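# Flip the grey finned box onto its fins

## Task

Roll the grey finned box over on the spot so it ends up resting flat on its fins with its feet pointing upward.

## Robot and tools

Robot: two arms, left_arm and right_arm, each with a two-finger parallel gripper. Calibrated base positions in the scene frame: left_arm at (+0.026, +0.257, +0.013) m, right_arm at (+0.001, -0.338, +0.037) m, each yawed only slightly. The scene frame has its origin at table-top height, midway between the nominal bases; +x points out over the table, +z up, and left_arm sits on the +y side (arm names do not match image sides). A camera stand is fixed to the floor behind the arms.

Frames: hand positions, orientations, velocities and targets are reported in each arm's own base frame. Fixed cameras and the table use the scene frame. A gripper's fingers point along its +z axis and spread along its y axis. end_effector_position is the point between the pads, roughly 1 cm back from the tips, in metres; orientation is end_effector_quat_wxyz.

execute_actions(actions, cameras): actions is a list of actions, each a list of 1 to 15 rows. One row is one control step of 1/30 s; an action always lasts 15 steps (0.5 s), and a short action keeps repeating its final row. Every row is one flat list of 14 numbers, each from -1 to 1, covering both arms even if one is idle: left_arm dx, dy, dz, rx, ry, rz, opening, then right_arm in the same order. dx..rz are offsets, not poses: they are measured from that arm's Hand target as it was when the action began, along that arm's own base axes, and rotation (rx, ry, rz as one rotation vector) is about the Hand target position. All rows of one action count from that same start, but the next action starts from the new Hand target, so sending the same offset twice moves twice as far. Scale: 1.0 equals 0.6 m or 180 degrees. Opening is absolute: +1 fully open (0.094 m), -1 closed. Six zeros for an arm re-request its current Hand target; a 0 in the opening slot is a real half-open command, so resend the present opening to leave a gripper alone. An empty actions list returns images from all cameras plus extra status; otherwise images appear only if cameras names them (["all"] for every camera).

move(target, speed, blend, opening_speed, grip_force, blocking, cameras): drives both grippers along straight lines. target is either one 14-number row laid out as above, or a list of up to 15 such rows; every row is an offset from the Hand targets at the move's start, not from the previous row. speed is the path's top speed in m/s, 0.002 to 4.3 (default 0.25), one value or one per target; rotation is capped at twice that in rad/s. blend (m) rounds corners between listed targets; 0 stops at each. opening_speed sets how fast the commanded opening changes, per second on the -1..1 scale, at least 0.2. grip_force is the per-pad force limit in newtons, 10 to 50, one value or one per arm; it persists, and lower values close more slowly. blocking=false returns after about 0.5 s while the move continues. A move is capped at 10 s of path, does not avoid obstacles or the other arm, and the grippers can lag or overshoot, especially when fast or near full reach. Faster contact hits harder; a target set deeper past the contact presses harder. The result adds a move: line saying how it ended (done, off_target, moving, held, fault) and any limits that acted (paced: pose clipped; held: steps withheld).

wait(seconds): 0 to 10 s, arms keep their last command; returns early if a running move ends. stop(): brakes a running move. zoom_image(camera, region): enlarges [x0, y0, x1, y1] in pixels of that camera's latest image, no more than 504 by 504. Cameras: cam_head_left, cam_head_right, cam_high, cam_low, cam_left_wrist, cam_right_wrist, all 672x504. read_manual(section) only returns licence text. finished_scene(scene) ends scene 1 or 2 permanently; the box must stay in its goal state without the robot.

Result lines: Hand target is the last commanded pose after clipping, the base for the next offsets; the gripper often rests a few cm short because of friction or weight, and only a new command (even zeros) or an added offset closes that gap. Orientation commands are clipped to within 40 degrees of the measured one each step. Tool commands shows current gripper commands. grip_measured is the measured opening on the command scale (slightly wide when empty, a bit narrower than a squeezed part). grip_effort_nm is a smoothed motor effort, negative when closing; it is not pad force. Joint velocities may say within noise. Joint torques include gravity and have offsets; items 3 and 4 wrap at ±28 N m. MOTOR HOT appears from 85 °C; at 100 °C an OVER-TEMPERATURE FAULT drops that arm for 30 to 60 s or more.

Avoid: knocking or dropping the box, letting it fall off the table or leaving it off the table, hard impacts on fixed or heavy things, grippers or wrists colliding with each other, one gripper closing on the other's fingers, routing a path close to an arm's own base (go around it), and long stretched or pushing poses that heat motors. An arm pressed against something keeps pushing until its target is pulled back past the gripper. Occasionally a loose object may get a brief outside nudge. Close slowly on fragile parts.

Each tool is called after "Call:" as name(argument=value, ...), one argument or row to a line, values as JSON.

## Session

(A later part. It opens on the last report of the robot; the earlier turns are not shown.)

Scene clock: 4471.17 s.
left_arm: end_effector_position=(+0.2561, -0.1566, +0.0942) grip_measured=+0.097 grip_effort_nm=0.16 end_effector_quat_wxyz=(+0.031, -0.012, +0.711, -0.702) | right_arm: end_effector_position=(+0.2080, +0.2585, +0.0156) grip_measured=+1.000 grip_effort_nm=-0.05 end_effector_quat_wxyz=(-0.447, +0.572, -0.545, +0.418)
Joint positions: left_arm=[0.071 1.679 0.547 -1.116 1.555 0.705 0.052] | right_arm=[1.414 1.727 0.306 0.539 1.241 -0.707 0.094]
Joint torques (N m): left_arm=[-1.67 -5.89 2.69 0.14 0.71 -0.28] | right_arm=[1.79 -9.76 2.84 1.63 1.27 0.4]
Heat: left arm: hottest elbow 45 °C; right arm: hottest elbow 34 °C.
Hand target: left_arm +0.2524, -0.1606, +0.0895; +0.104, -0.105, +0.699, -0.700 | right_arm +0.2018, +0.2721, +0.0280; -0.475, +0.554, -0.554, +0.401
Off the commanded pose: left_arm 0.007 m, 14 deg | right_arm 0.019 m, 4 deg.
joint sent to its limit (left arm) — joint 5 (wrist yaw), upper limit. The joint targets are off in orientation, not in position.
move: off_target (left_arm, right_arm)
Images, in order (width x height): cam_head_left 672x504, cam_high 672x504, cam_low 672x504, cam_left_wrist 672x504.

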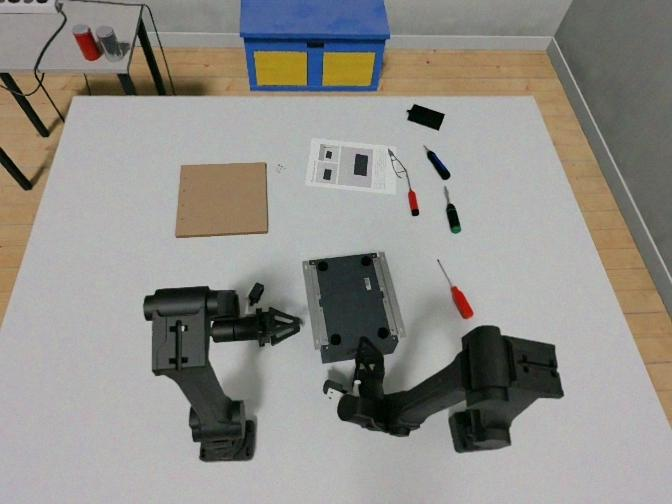

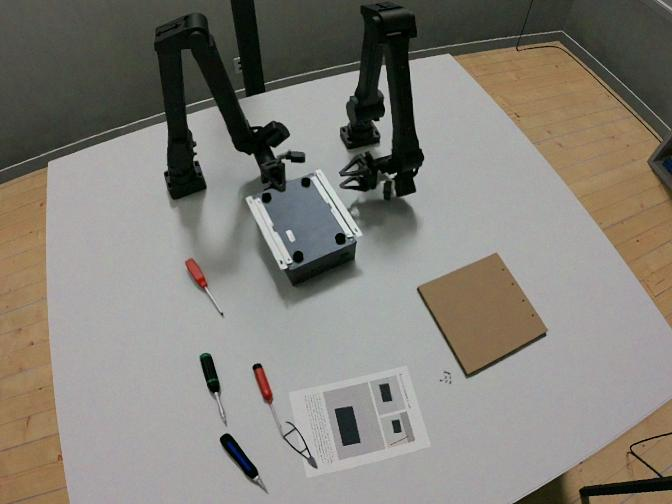

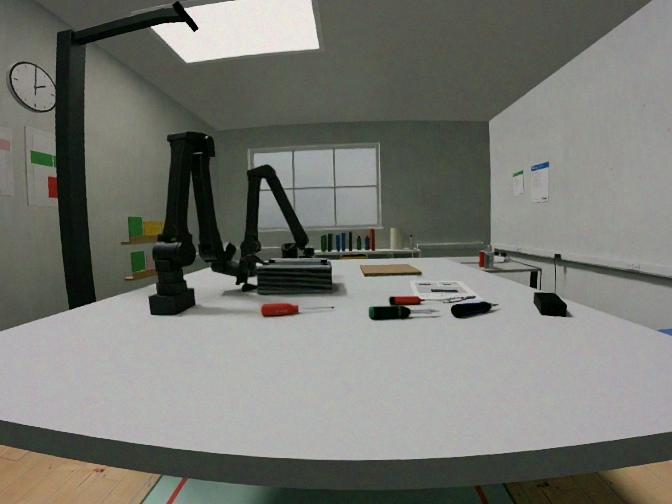

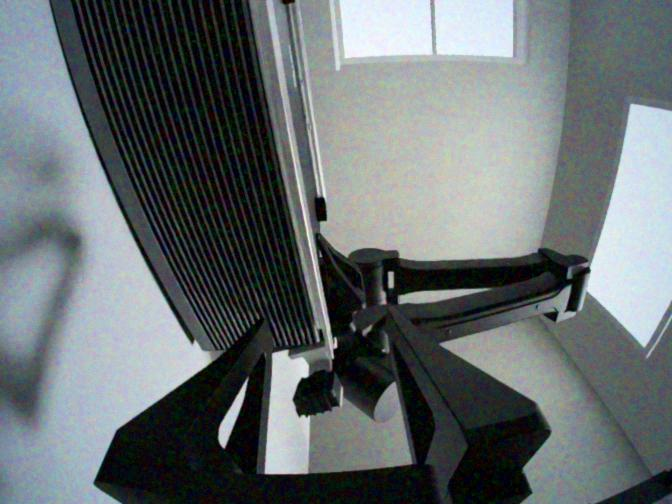

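Call:
move(
  target=[0.002,-0.0417,-0.006,0,0,0,0.1,0,0,0,0,0,0,1],
  speed=0.04,
  cameras=["cam_head_left","cam_low","cam_left_wrist","cam_right_wrist","cam_high"],
)

Call:
zoom_image(
  camera="cam_left_wrist",
  region=[180, 180, 440, 400],
)

Call:
zoom_image(
  camera="cam_head_left",
  region=[200, 230, 440, 410],
)

Call:
zoom_image(
  camera="cam_high",
  region=[220, 120, 460, 300],
)

Scene clock: 4532.43 s.
left_arm: end_effector_position=(+0.2468, -0.1814, +0.0881) grip_measured=+0.097 grip_effort_nm=0.16 end_effector_quat_wxyz=(-0.011, +0.014, +0.712, -0.702) | right_arm: end_effector_position=(+0.2080, +0.2585, +0.0156) grip_measured=+1.000 grip_effort_nm=-0.05 end_effector_quat_wxyz=(-0.447, +0.572, -0.545, +0.418)
Joint positions: left_arm=[-0.028 1.682 0.547 -0.995 1.555 0.563 0.052] | right_arm=[1.414 1.727 0.306 0.539 1.241 -0.707 0.094]
Joint torques (N m): left_arm=[-1.73 -5.71 4.9 0.27 0.75 -0.26] | right_arm=[1.9 -9.93 2.73 1.46 1.27 0.37]
Heat: left arm: hottest elbow 41 °C; right arm: hottest elbow 34 °C.
Hand target: left_arm +0.2536, -0.1856, +0.0859; +0.104, -0.105, +0.699, -0.700 | right_arm +0.2018, +0.2721, +0.0280; -0.475, +0.554, -0.554, +0.401
Off the commanded pose: left_arm 0.008 m, 19 deg | right_arm 0.019 m, 4 deg.
joint sent to its limit (left arm) — joint 5 (wrist yaw), upper limit. The joint targets are off in orientation, not in position.
move: off_target (left_arm, right_arm)
Images, in order (width x height): cam_head_left 672x504, cam_high 672x504, cam_low 672x504, cam_left_wrist 672x504, cam_right_wrist 672x504.

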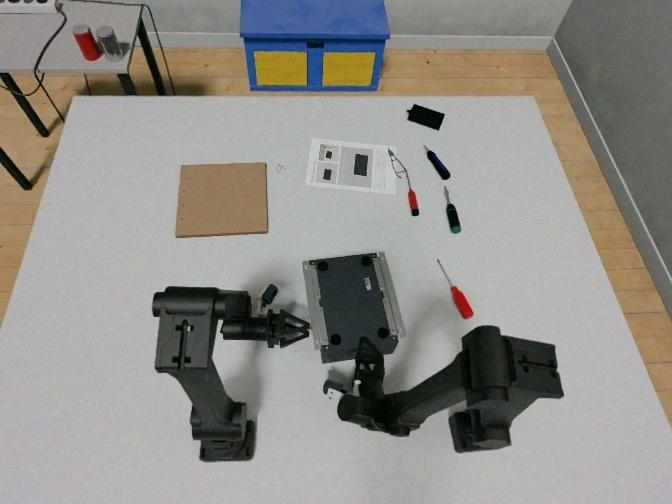

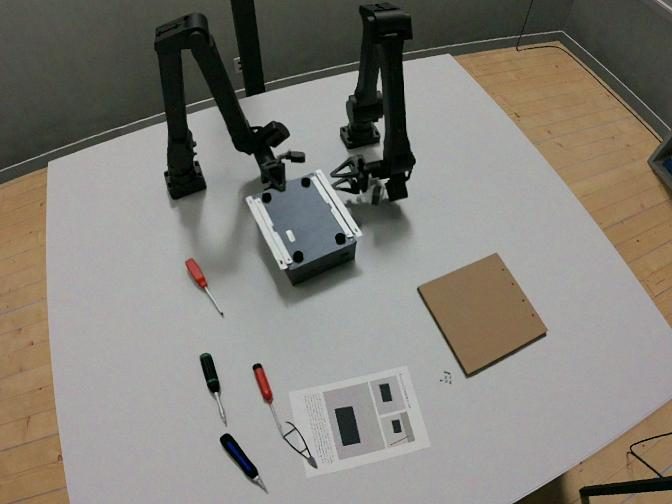

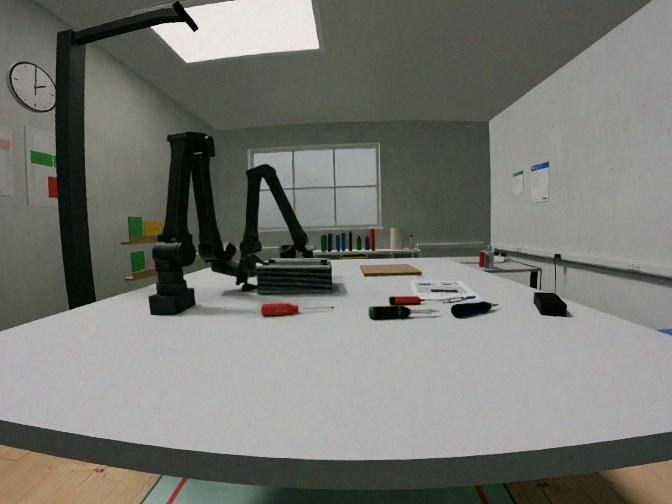

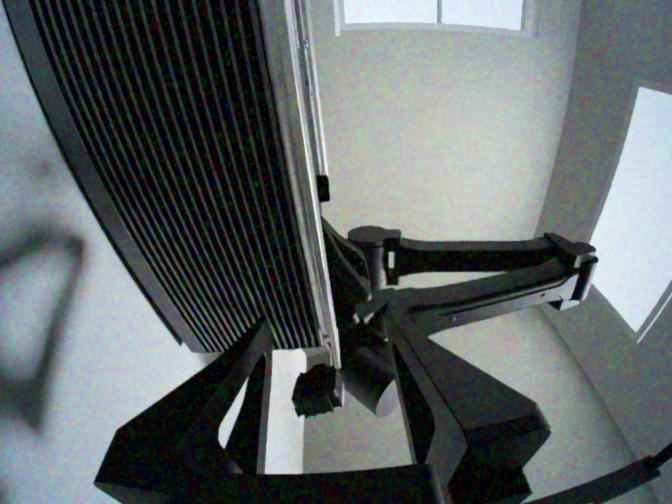

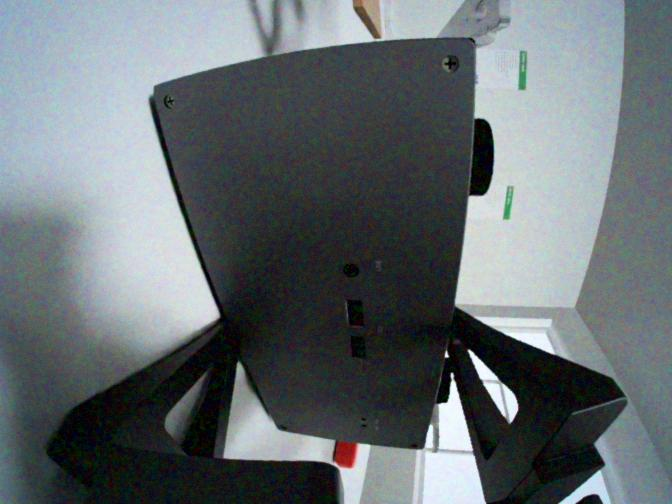

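Scaled by 1.938 from the camera's 672x504 image, which has a finer 960x720 frame.

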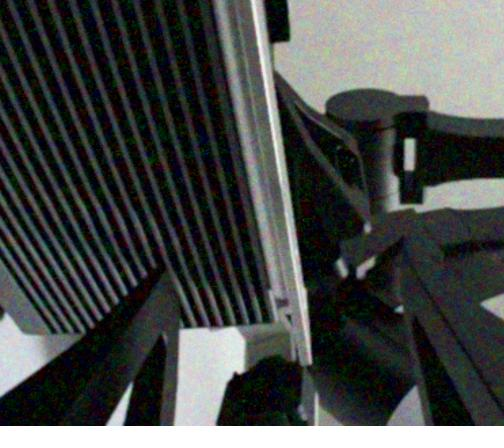

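Scaled by 2.100.

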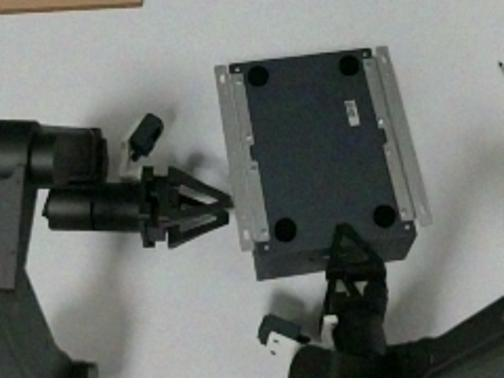

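Scaled by 2.100.

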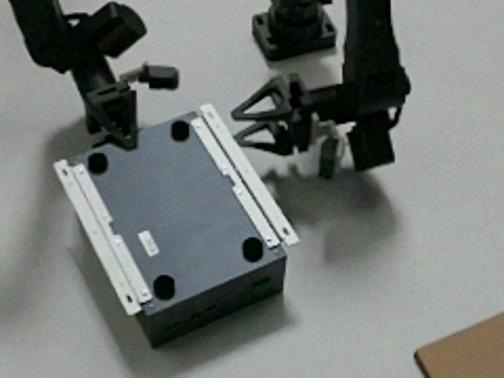

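Call:
move(
  target=[0.0,-0.0233,0.009,0,0,0,0.1,0,0,0,0,0,0,1],
  speed=0.03,
  cameras=["cam_head_left","cam_low","cam_left_wrist","cam_right_wrist","cam_high"],
)

Call:
zoom_image(
  camera="cam_left_wrist",
  region=[180, 180, 440, 400],
)

Call:
zoom_image(
  camera="cam_head_left",
  region=[200, 230, 440, 410],
)

Call:
zoom_image(
  camera="cam_high",
  region=[220, 120, 460, 300],
)

Scene clock: 4562.80 s.
left_arm: end_effector_position=(+0.2509, -0.1953, +0.0860) grip_measured=+0.097 grip_effort_nm=0.16 end_effector_quat_wxyz=(-0.037, +0.023, +0.712, -0.701) | right_arm: end_effector_position=(+0.2080, +0.2585, +0.0156) grip_measured=+1.000 grip_effort_nm=-0.05 end_effector_quat_wxyz=(-0.447, +0.572, -0.545, +0.418)
Joint positions: left_arm=[-0.081 1.663 0.547 -0.802 1.555 0.327 0.052] | right_arm=[1.414 1.727 0.306 0.539 1.241 -0.707 0.094]
Joint torques (N m): left_arm=[-1.73 -8.53 4.29 0.59 0.83 -0.25] | right_arm=[1.73 -9.76 2.82 1.63 1.27 0.4]
Heat: left arm: hottest elbow 41 °C; right arm: hottest elbow 34 °C.
Hand target: left_arm +0.2536, -0.1996, +0.0913; +0.104, -0.105, +0.699, -0.700 | right_arm +0.2018, +0.2721, +0.0280; -0.475, +0.554, -0.554, +0.401
Off the commanded pose: left_arm 0.007 m, 22 deg | right_arm 0.019 m, 4 deg.
joint sent to its limit (left arm) — joint 5 (wrist yaw), upper limit. The joint targets are off in orientation, not in position.
move: off_target (left_arm, right_arm)
Images, in order (width x height): cam_head_left 672x504, cam_high 672x504, cam_low 672x504, cam_left_wrist 672x504, cam_right_wrist 672x504.

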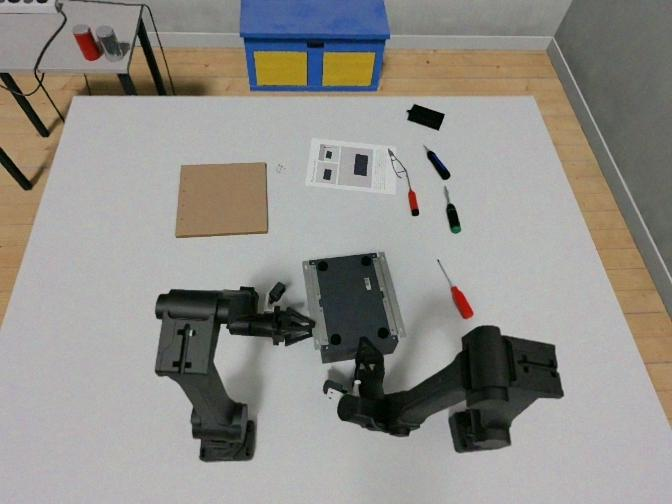

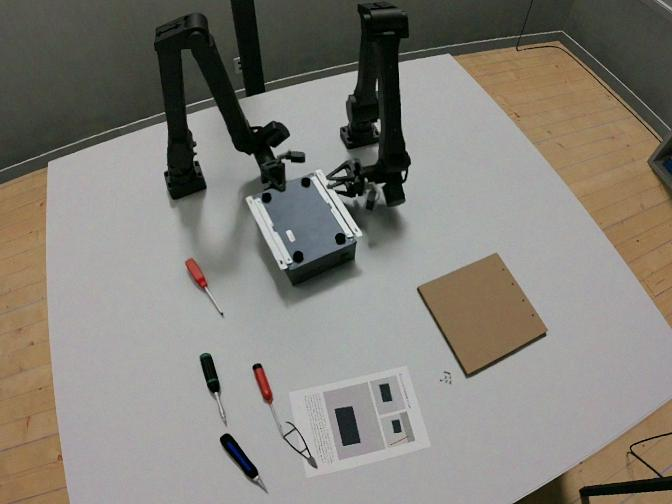

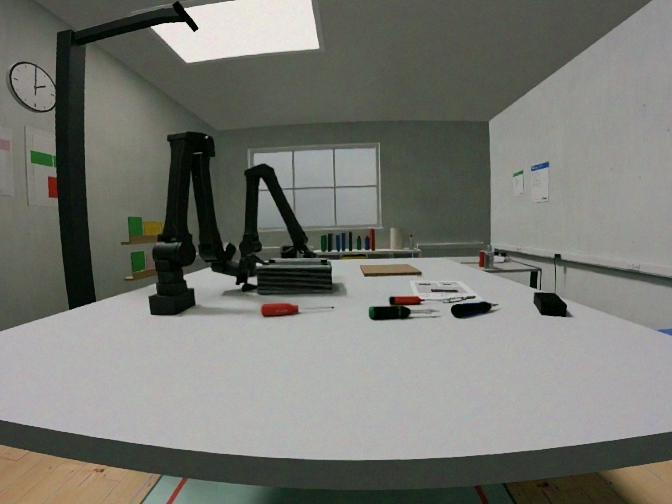

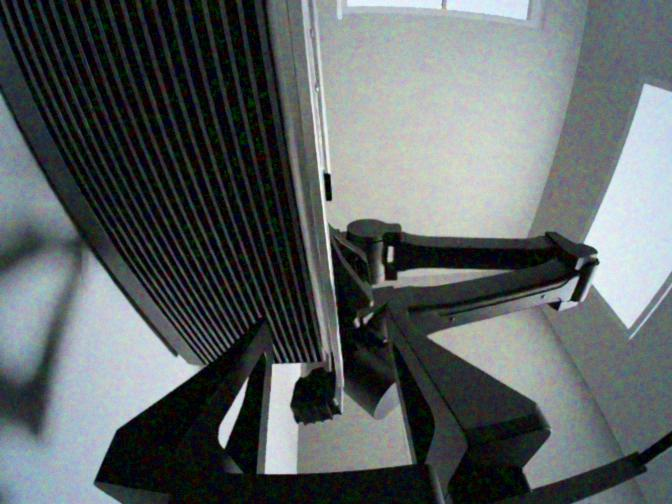

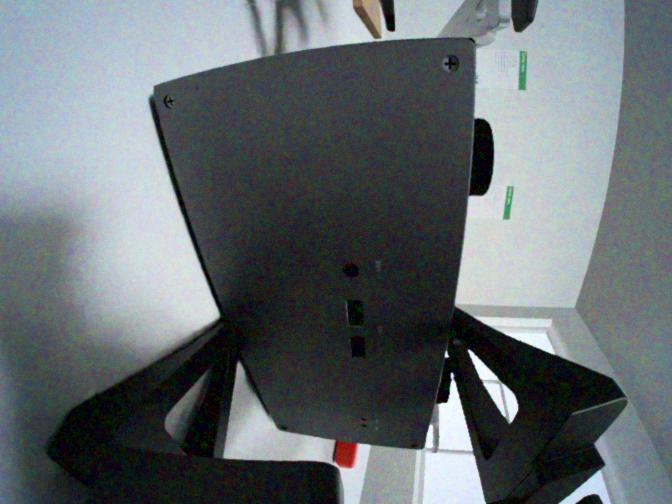

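Scaled by 1.938 from the camera's 672x504 image, which has a finer 960x720 frame.

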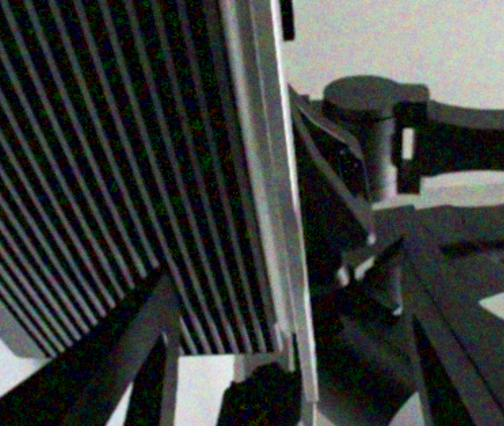

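Scaled by 2.100.

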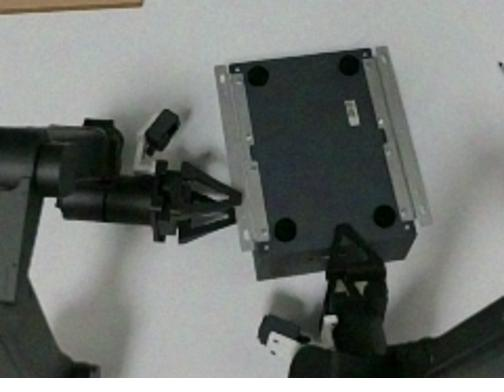

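Scaled by 2.100.

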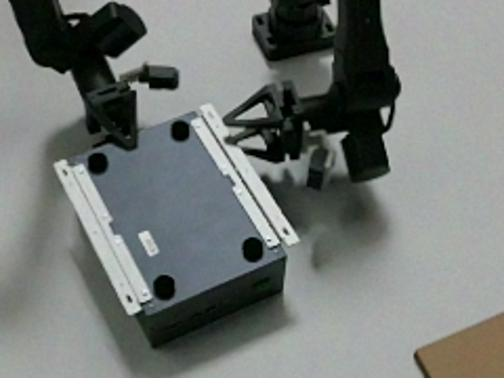

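Call:
move(
  target=[0.0,-0.0133,0.015,0,0,0,0.1,0,0,0,0,0,0,1],
  speed=0.03,
  cameras=["cam_head_left","cam_left_wrist","cam_high"],
)

Call:
zoom_image(
  camera="cam_left_wrist",
  region=[180, 180, 440, 400],
)

Call:
zoom_image(
  camera="cam_head_left",
  region=[200, 230, 440, 410],
)

Call:
zoom_image(
  camera="cam_high",
  region=[220, 120, 460, 300],
)

Scene clock: 4578.63 s.
left_arm: end_effector_position=(+0.2565, -0.2039, +0.0967) grip_measured=+0.097 grip_effort_nm=0.16 end_effector_quat_wxyz=(-0.042, +0.037, +0.712, -0.700) | right_arm: end_effector_position=(+0.2080, +0.2585, +0.0156) grip_measured=+1.000 grip_effort_nm=-0.05 end_effector_quat_wxyz=(-0.447, +0.572, -0.545, +0.418)
Joint positions: left_arm=[-0.11 1.598 0.533 -0.606 1.555 0.092 0.052] | right_arm=[1.414 1.727 0.306 0.539 1.241 -0.707 0.094]
Joint torques (N m): left_arm=[-1.79 -8.47 3.89 0.92 0.87 -0.28] | right_arm=[1.79 -9.7 2.78 1.47 1.22 0.37]
Heat: left arm: hottest elbow 40 °C; right arm: hottest elbow 34 °C.
Hand target: left_arm +0.2536, -0.2076, +0.1003; +0.104, -0.105, +0.699, -0.700 | right_arm +0.2018, +0.2721, +0.0280; -0.475, +0.554, -0.554, +0.401
Off the commanded pose: left_arm 0.006 m, 23 deg | right_arm 0.019 m, 4 deg.
joint sent to its limit (left arm) — joint 5 (wrist yaw), upper limit. The joint targets are off in orientation, not in position.
move: off_target (left_arm, right_arm)
Images, in order (width x height): cam_head_left 672x504, cam_high 672x504, cam_left_wrist 672x504.

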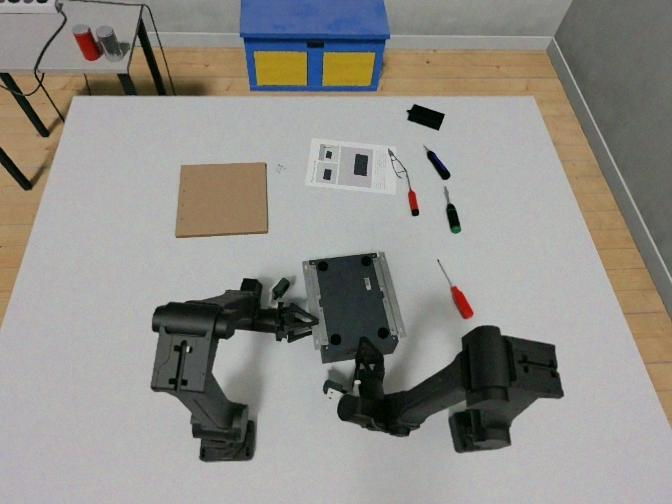

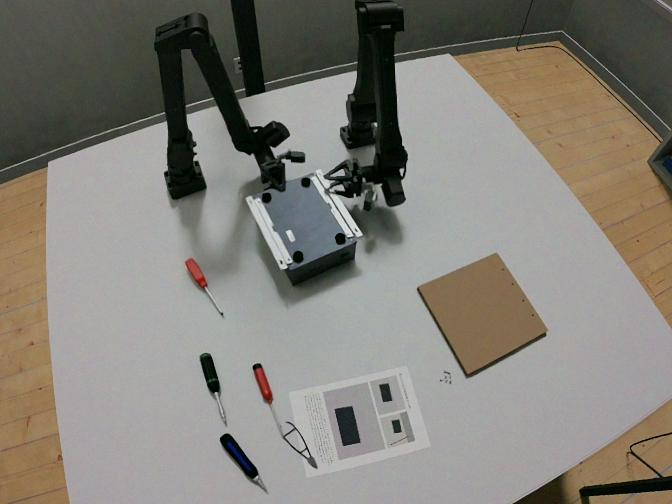

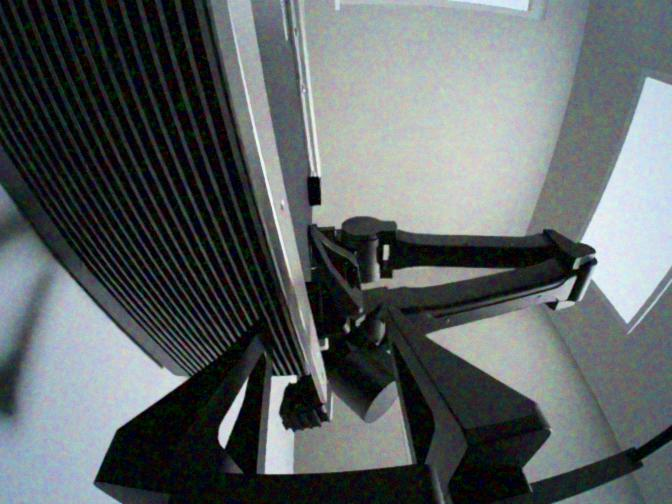

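Scaled by 1.938 from the camera's 672x504 image, which has a finer 960x720 frame.

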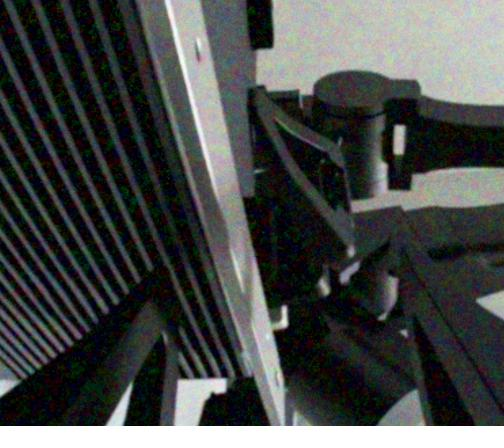

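Scaled by 2.100.

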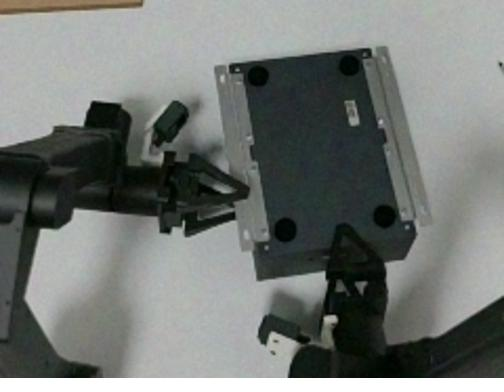

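Scaled by 2.100.

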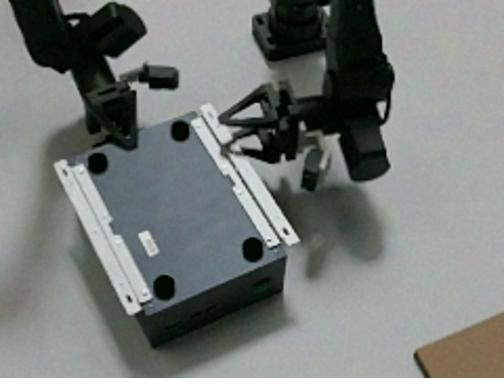

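Call:
move(
  target=[0.0,0.0133,-0.007,0,0,0,0.1,0,0,0,0,0,0,1],
  speed=0.03,
  cameras=["cam_head_left","cam_left_wrist","cam_high"],
)

Call:
zoom_image(
  camera="cam_left_wrist",
  region=[180, 180, 440, 400],
)

Call:
zoom_image(
  camera="cam_head_left",
  region=[200, 230, 440, 410],
)

Scene clock: 4611.67 s.
left_arm: end_effector_position=(+0.2574, -0.1974, +0.0996) grip_measured=+0.097 grip_effort_nm=0.16 end_effector_quat_wxyz=(+0.110, -0.100, +0.710, -0.689) | right_arm: end_effector_position=(+0.2080, +0.2585, +0.0156) grip_measured=+1.000 grip_effort_nm=-0.05 end_effector_quat_wxyz=(-0.447, +0.572, -0.545, +0.418)
Joint positions: left_arm=[-0.148 1.755 0.123 1.568 1.124 -1.495 0.052] | right_arm=[1.414 1.727 0.306 0.539 1.241 -0.707 0.094]
Joint torques (N m): left_arm=[-1.67 -4.07 0.76 2.69 -0.01 -0.22] | right_arm=[1.44 -9 2.91 1.57 1.27 0.43]
Heat: left arm: hottest elbow 40 °C; right arm: hottest elbow 34 °C.
Hand target: left_arm +0.2537, -0.1997, +0.0961; +0.104, -0.104, +0.699, -0.700 | right_arm +0.2018, +0.2721, +0.0280; -0.475, +0.554, -0.554, +0.401
Off the commanded pose: left_arm 0.006 m, 2 deg | right_arm 0.019 m, 4 deg.
joint sent to its limit (left arm) — joint 4 (wrist pitch), upper limit. The joint targets still meet the commanded pose.
move: off_target (right_arm)
Images, in order (width x height): cam_head_left 672x504, cam_high 672x504, cam_left_wrist 672x504.

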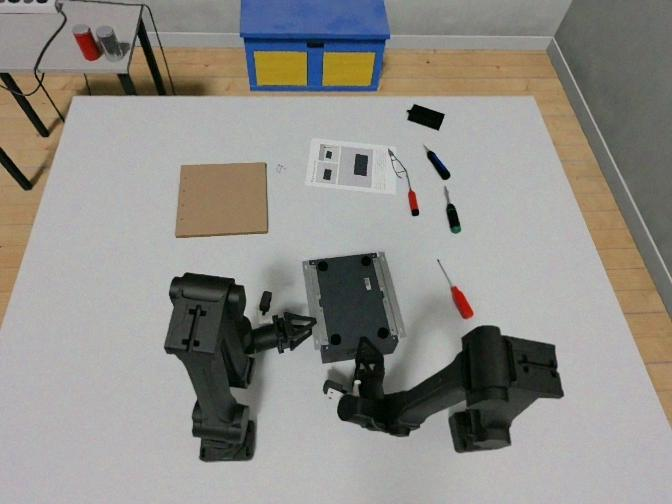

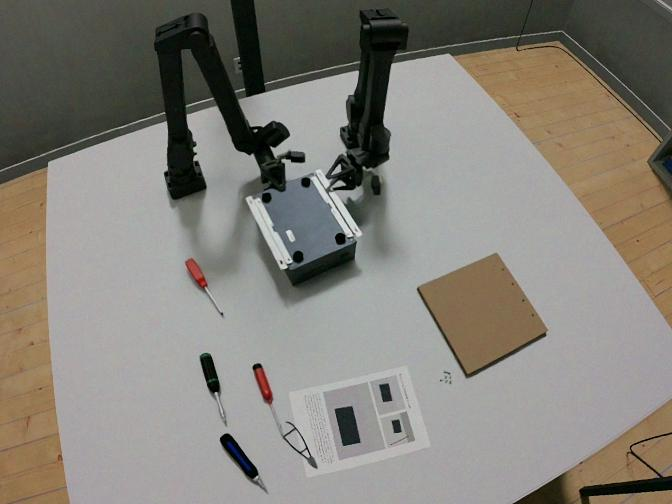

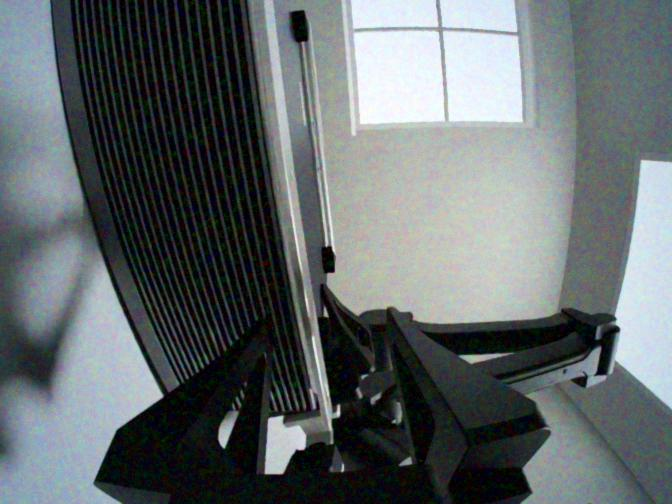

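Scaled by 1.938 from the camera's 672x504 image, which has a finer 960x720 frame.

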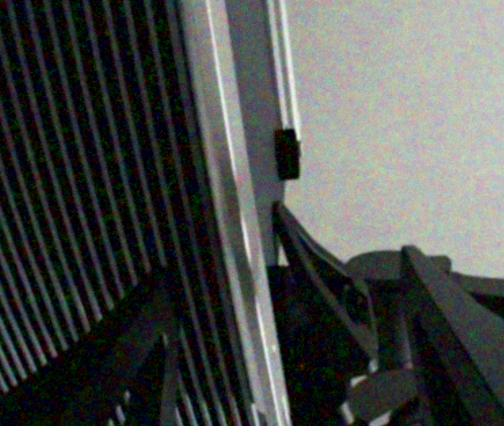

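Scaled by 2.100.

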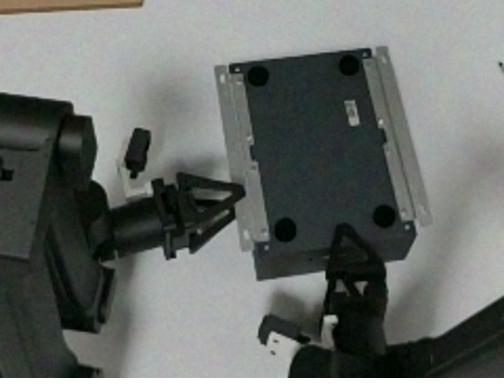

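Call:
move(
  target=[0.0,0.0,0,0,0,0,-1,0,0,0,0,0,0,1],
  speed=0.03,
  grip_force=[20,50],
  opening_speed=0.25,
  cameras=["cam_head_left","cam_left_wrist","cam_right_wrist","cam_high"],
)

Call:
zoom_image(
  camera="cam_left_wrist",
  region=[180, 180, 440, 400],
)

Call:
zoom_image(
  camera="cam_head_left",
  region=[200, 230, 440, 410],
)

Scene clock: 4630.93 s.
left_arm: end_effector_position=(+0.2562, -0.1971, +0.0931) grip_measured=-0.916 grip_effort_nm=-0.43 end_effector_quat_wxyz=(+0.102, -0.111, +0.712, -0.686) | right_arm: end_effector_position=(+0.2068, +0.2588, +0.0158) grip_measured=+1.000 grip_effort_nm=-0.05 end_effector_quat_wxyz=(-0.448, +0.572, -0.545, +0.418)
Joint positions: left_arm=[-0.149 1.777 0.12 1.568 1.118 -1.497 0.004] | right_arm=[1.419 1.726 0.306 0.534 1.243 -0.7 0.094]
Joint torques (N m): left_arm=[-1.38 -5.77 0.81 2.76 0.26 -0.22] | right_arm=[2.02 -9.58 2.84 1.81 1.22 0.34]
Heat: left arm: hottest elbow 40 °C; right arm: hottest elbow 34 °C.
Hand target: left_arm +0.2538, -0.1996, +0.0961; +0.104, -0.105, +0.699, -0.700 | right_arm +0.2018, +0.2721, +0.0280; -0.474, +0.554, -0.554, +0.401
Off the commanded pose: left_arm 0.005 m, 2 deg | right_arm 0.019 m, 4 deg.
joint sent to its limit (left arm) — joint 4 (wrist pitch), upper limit. The joint targets still meet the commanded pose.
grip_force (N): 20, 50
move: off_target (right_arm)
Images, in order (width x height): cam_head_left 672x504, cam_high 672x504, cam_left_wrist 672x504, cam_right_wrist 672x504.

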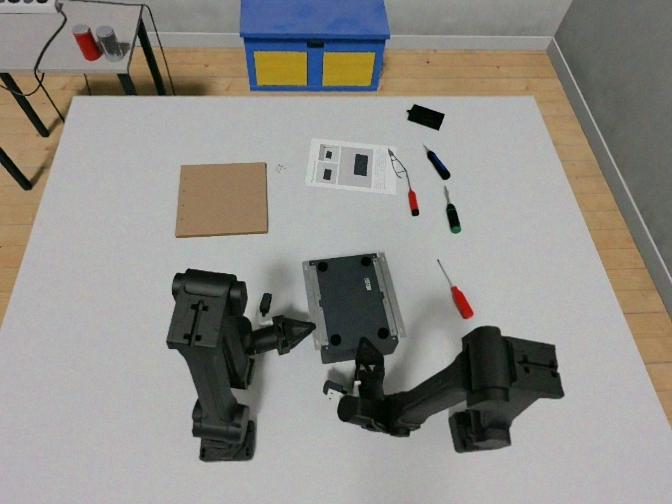

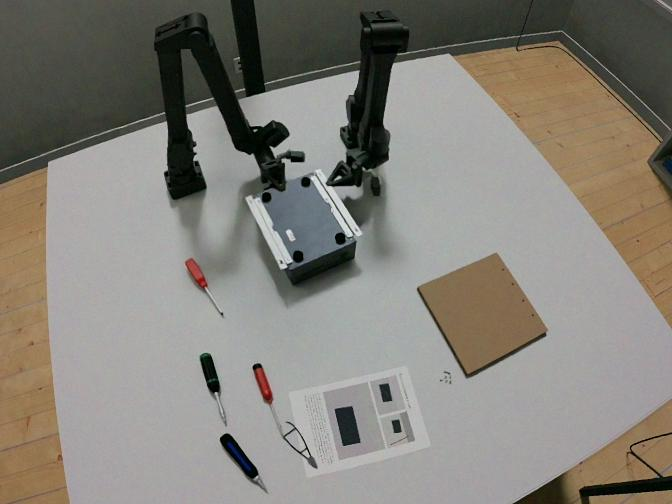

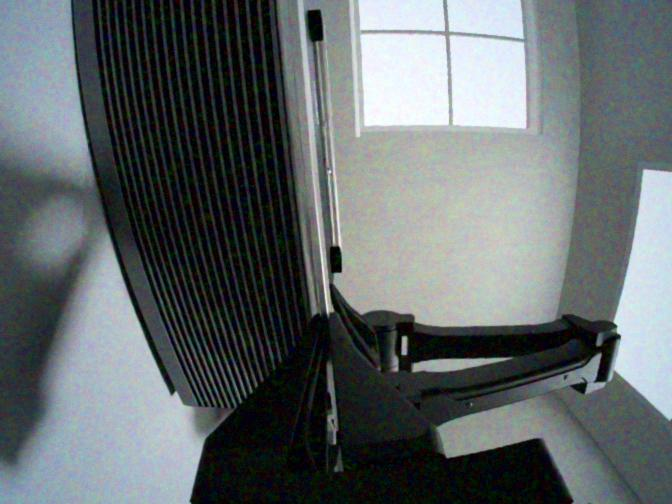

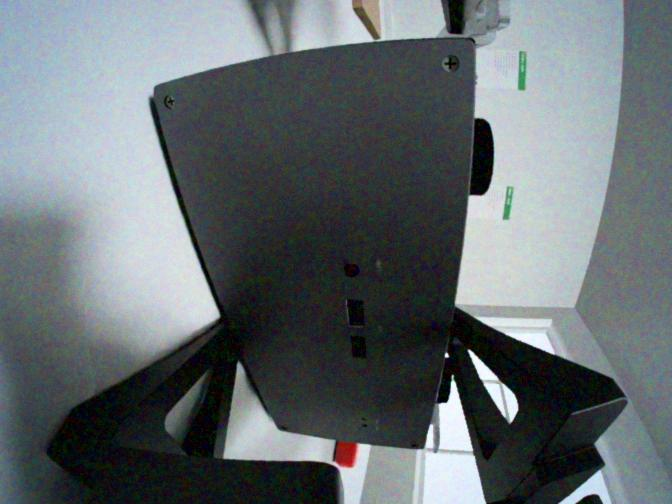

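Scaled by 1.938 from the camera's 672x504 image, which has a finer 960x720 frame.

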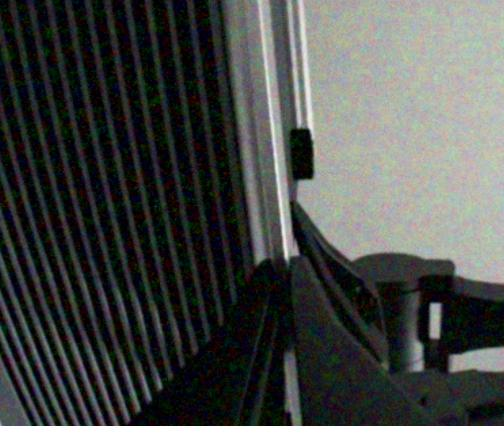

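Scaled by 2.100.

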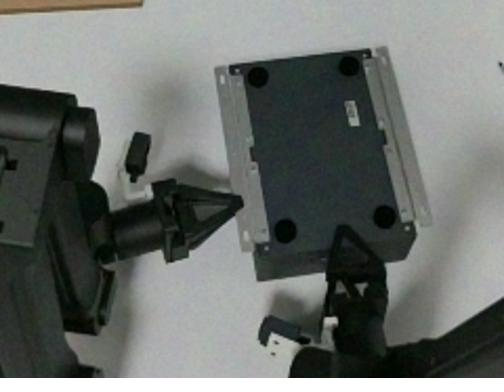

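Call:
move(
  target=[0.0,0.0,0.03,0,0,0,-1,0,0,0,0,0,0,1],
  speed=0.03,
  grip_force=[40,50],
  cameras=["cam_head_left","cam_left_wrist","cam_right_wrist","cam_low"],
)

Call:
zoom_image(
  camera="cam_low",
  region=[210, 220, 380, 320],
)

Scene clock: 4643.73 s.
left_arm: end_effector_position=(+0.2556, -0.1974, +0.0977) grip_measured=-0.934 grip_effort_nm=-0.82 end_effector_quat_wxyz=(+0.103, -0.112, +0.710, -0.688) | right_arm: end_effector_position=(+0.2056, +0.2595, +0.0168) grip_measured=+1.000 grip_effort_nm=-0.05 end_effector_quat_wxyz=(-0.455, +0.565, -0.551, +0.413)
Joint positions: left_arm=[-0.152 1.755 0.116 1.564 1.113 -1.512 0.003] | right_arm=[1.424 1.724 0.306 0.532 1.248 -0.675 0.094]
Joint torques (N m): left_arm=[-1.55 -9.41 0.76 2.88 0.28 -0.64] | right_arm=[0.85 -9.41 2.93 1.54 1.04 0.13]
Heat: left arm: hottest elbow 39 °C; right arm: hottest elbow 34 °C.
Hand target: left_arm +0.2536, -0.1996, +0.1141; +0.104, -0.105, +0.699, -0.700 | right_arm +0.2018, +0.2721, +0.0280; -0.474, +0.554, -0.554, +0.401
Off the commanded pose: left_arm 0.017 m, 2 deg | right_arm 0.017 m, 3 deg.
joint sent to its limit (left arm) — joint 4 (wrist pitch), upper limit. The joint targets still meet the commanded pose.
grip_force (N): 40, 50
move: off_target (left_arm, right_arm)
Images, in order (width x height): cam_head_left 672x504, cam_low 672x504, cam_left_wrist 672x504, cam_right_wrist 672x504.

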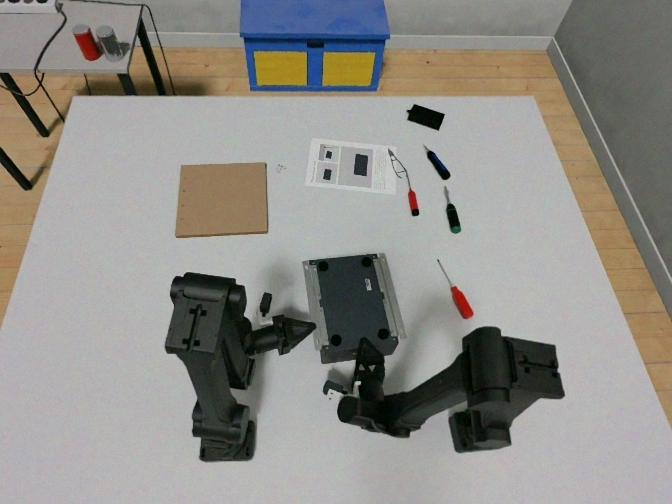

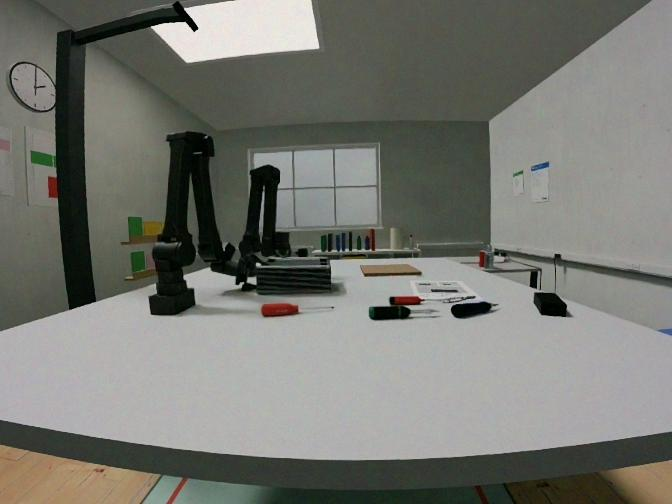

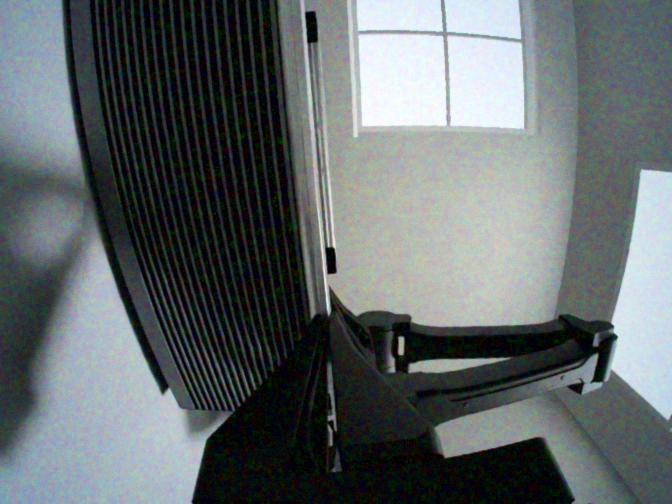

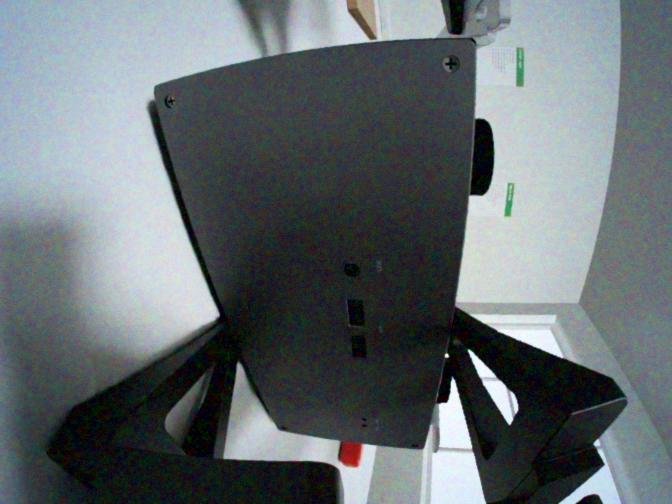

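Scaled by 2.965.

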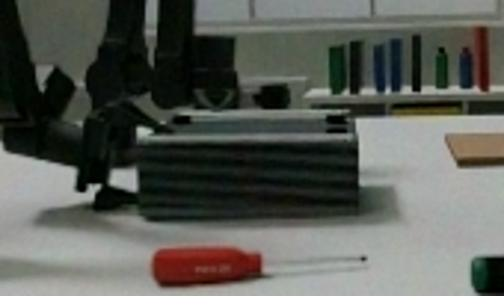

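Call:
move(
  target=[
    [0,0,0,0,0,0,-1,0,0,-0.012,0,0,0,1],
    [0,0,0,0,0,0,-1,-0.06,-0.0035,-0.012,0,0,0,1],
  ],
  speed=0.04,
  cameras=["cam_head_left","cam_left_wrist","cam_right_wrist","cam_low"],
)

Call:
zoom_image(
  camera="cam_low",
  region=[210, 220, 380, 320],
)

Call:
zoom_image(
  camera="cam_head_left",
  region=[200, 230, 440, 410],
)

Scene clock: 4656.87 s.
left_arm: end_effector_position=(+0.2526, -0.1982, +0.0972) grip_measured=-0.934 grip_effort_nm=-0.82 end_effector_quat_wxyz=(+0.099, -0.114, +0.711, -0.687) | right_arm: end_effector_position=(+0.1704, +0.2583, +0.0177) grip_measured=+1.000 grip_effort_nm=-0.05 end_effector_quat_wxyz=(-0.464, +0.559, -0.547, +0.415)
Joint positions: left_arm=[-0.156 1.752 0.11 1.56 1.112 -1.513 0.003] | right_arm=[1.568 1.689 0.36 0.052 1.334 -0.257 0.094]
Joint torques (N m): left_arm=[-1.14 -9.05 1.14 3.08 0.3 -0.63] | right_arm=[0.67 -7.77 3.49 0.73 0.5 0.25]
Heat: left arm: hottest elbow 39 °C; right arm: hottest elbow 34 °C.
Hand target: left_arm +0.2536, -0.1997, +0.1141; +0.104, -0.105, +0.699, -0.700 | right_arm +0.1658, +0.2700, +0.0208; -0.475, +0.554, -0.554, +0.401
Off the commanded pose: left_arm 0.017 m, 2 deg | right_arm 0.013 m, 2 deg.
joint sent to its limit (left arm) — joint 4 (wrist pitch), upper limit. The joint targets still meet the commanded pose.
grip_force (N): 40, 50
move: off_target (left_arm, right_arm)
Images, in order (width x height): cam_head_left 672x504, cam_low 672x504, cam_left_wrist 672x504, cam_right_wrist 672x504.

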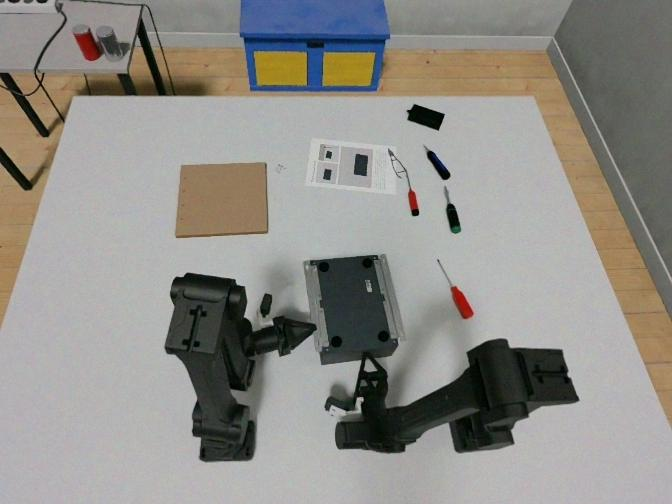

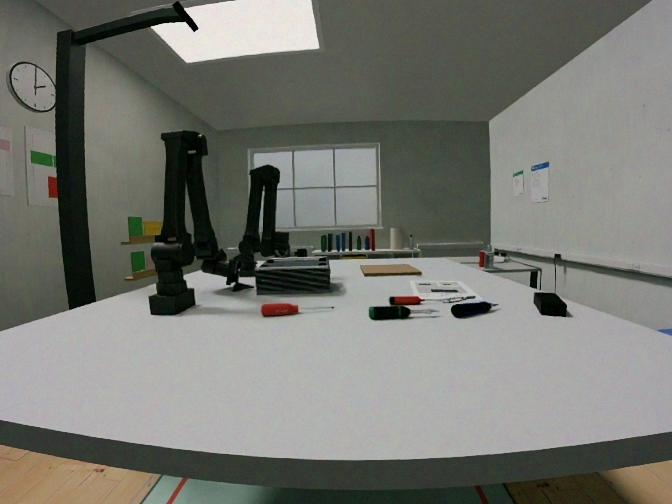

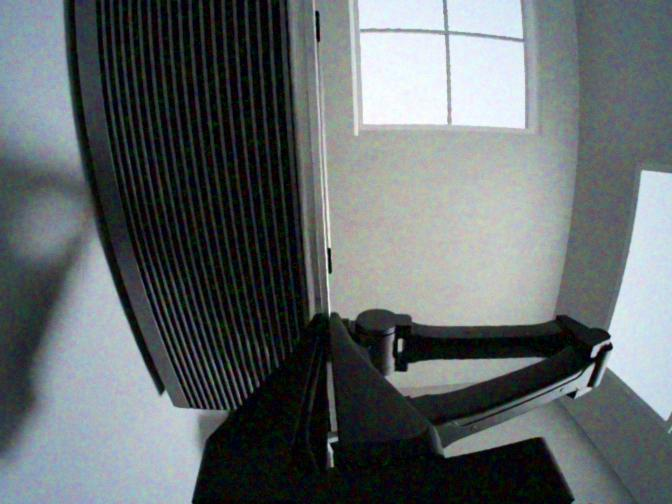

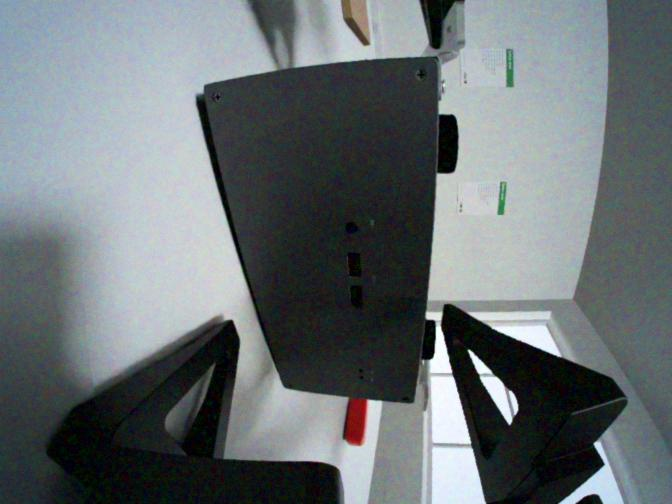

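Scaled by 2.965.

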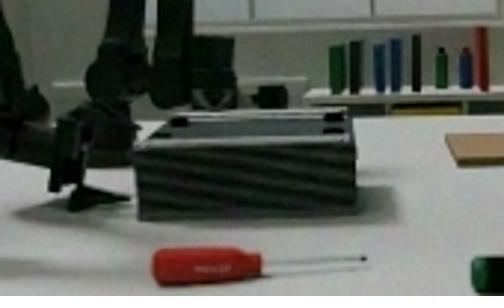

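Scaled by 2.100.

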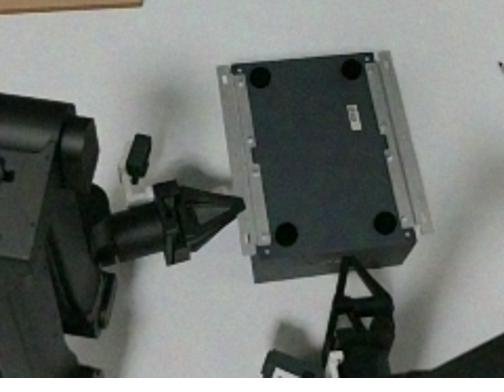

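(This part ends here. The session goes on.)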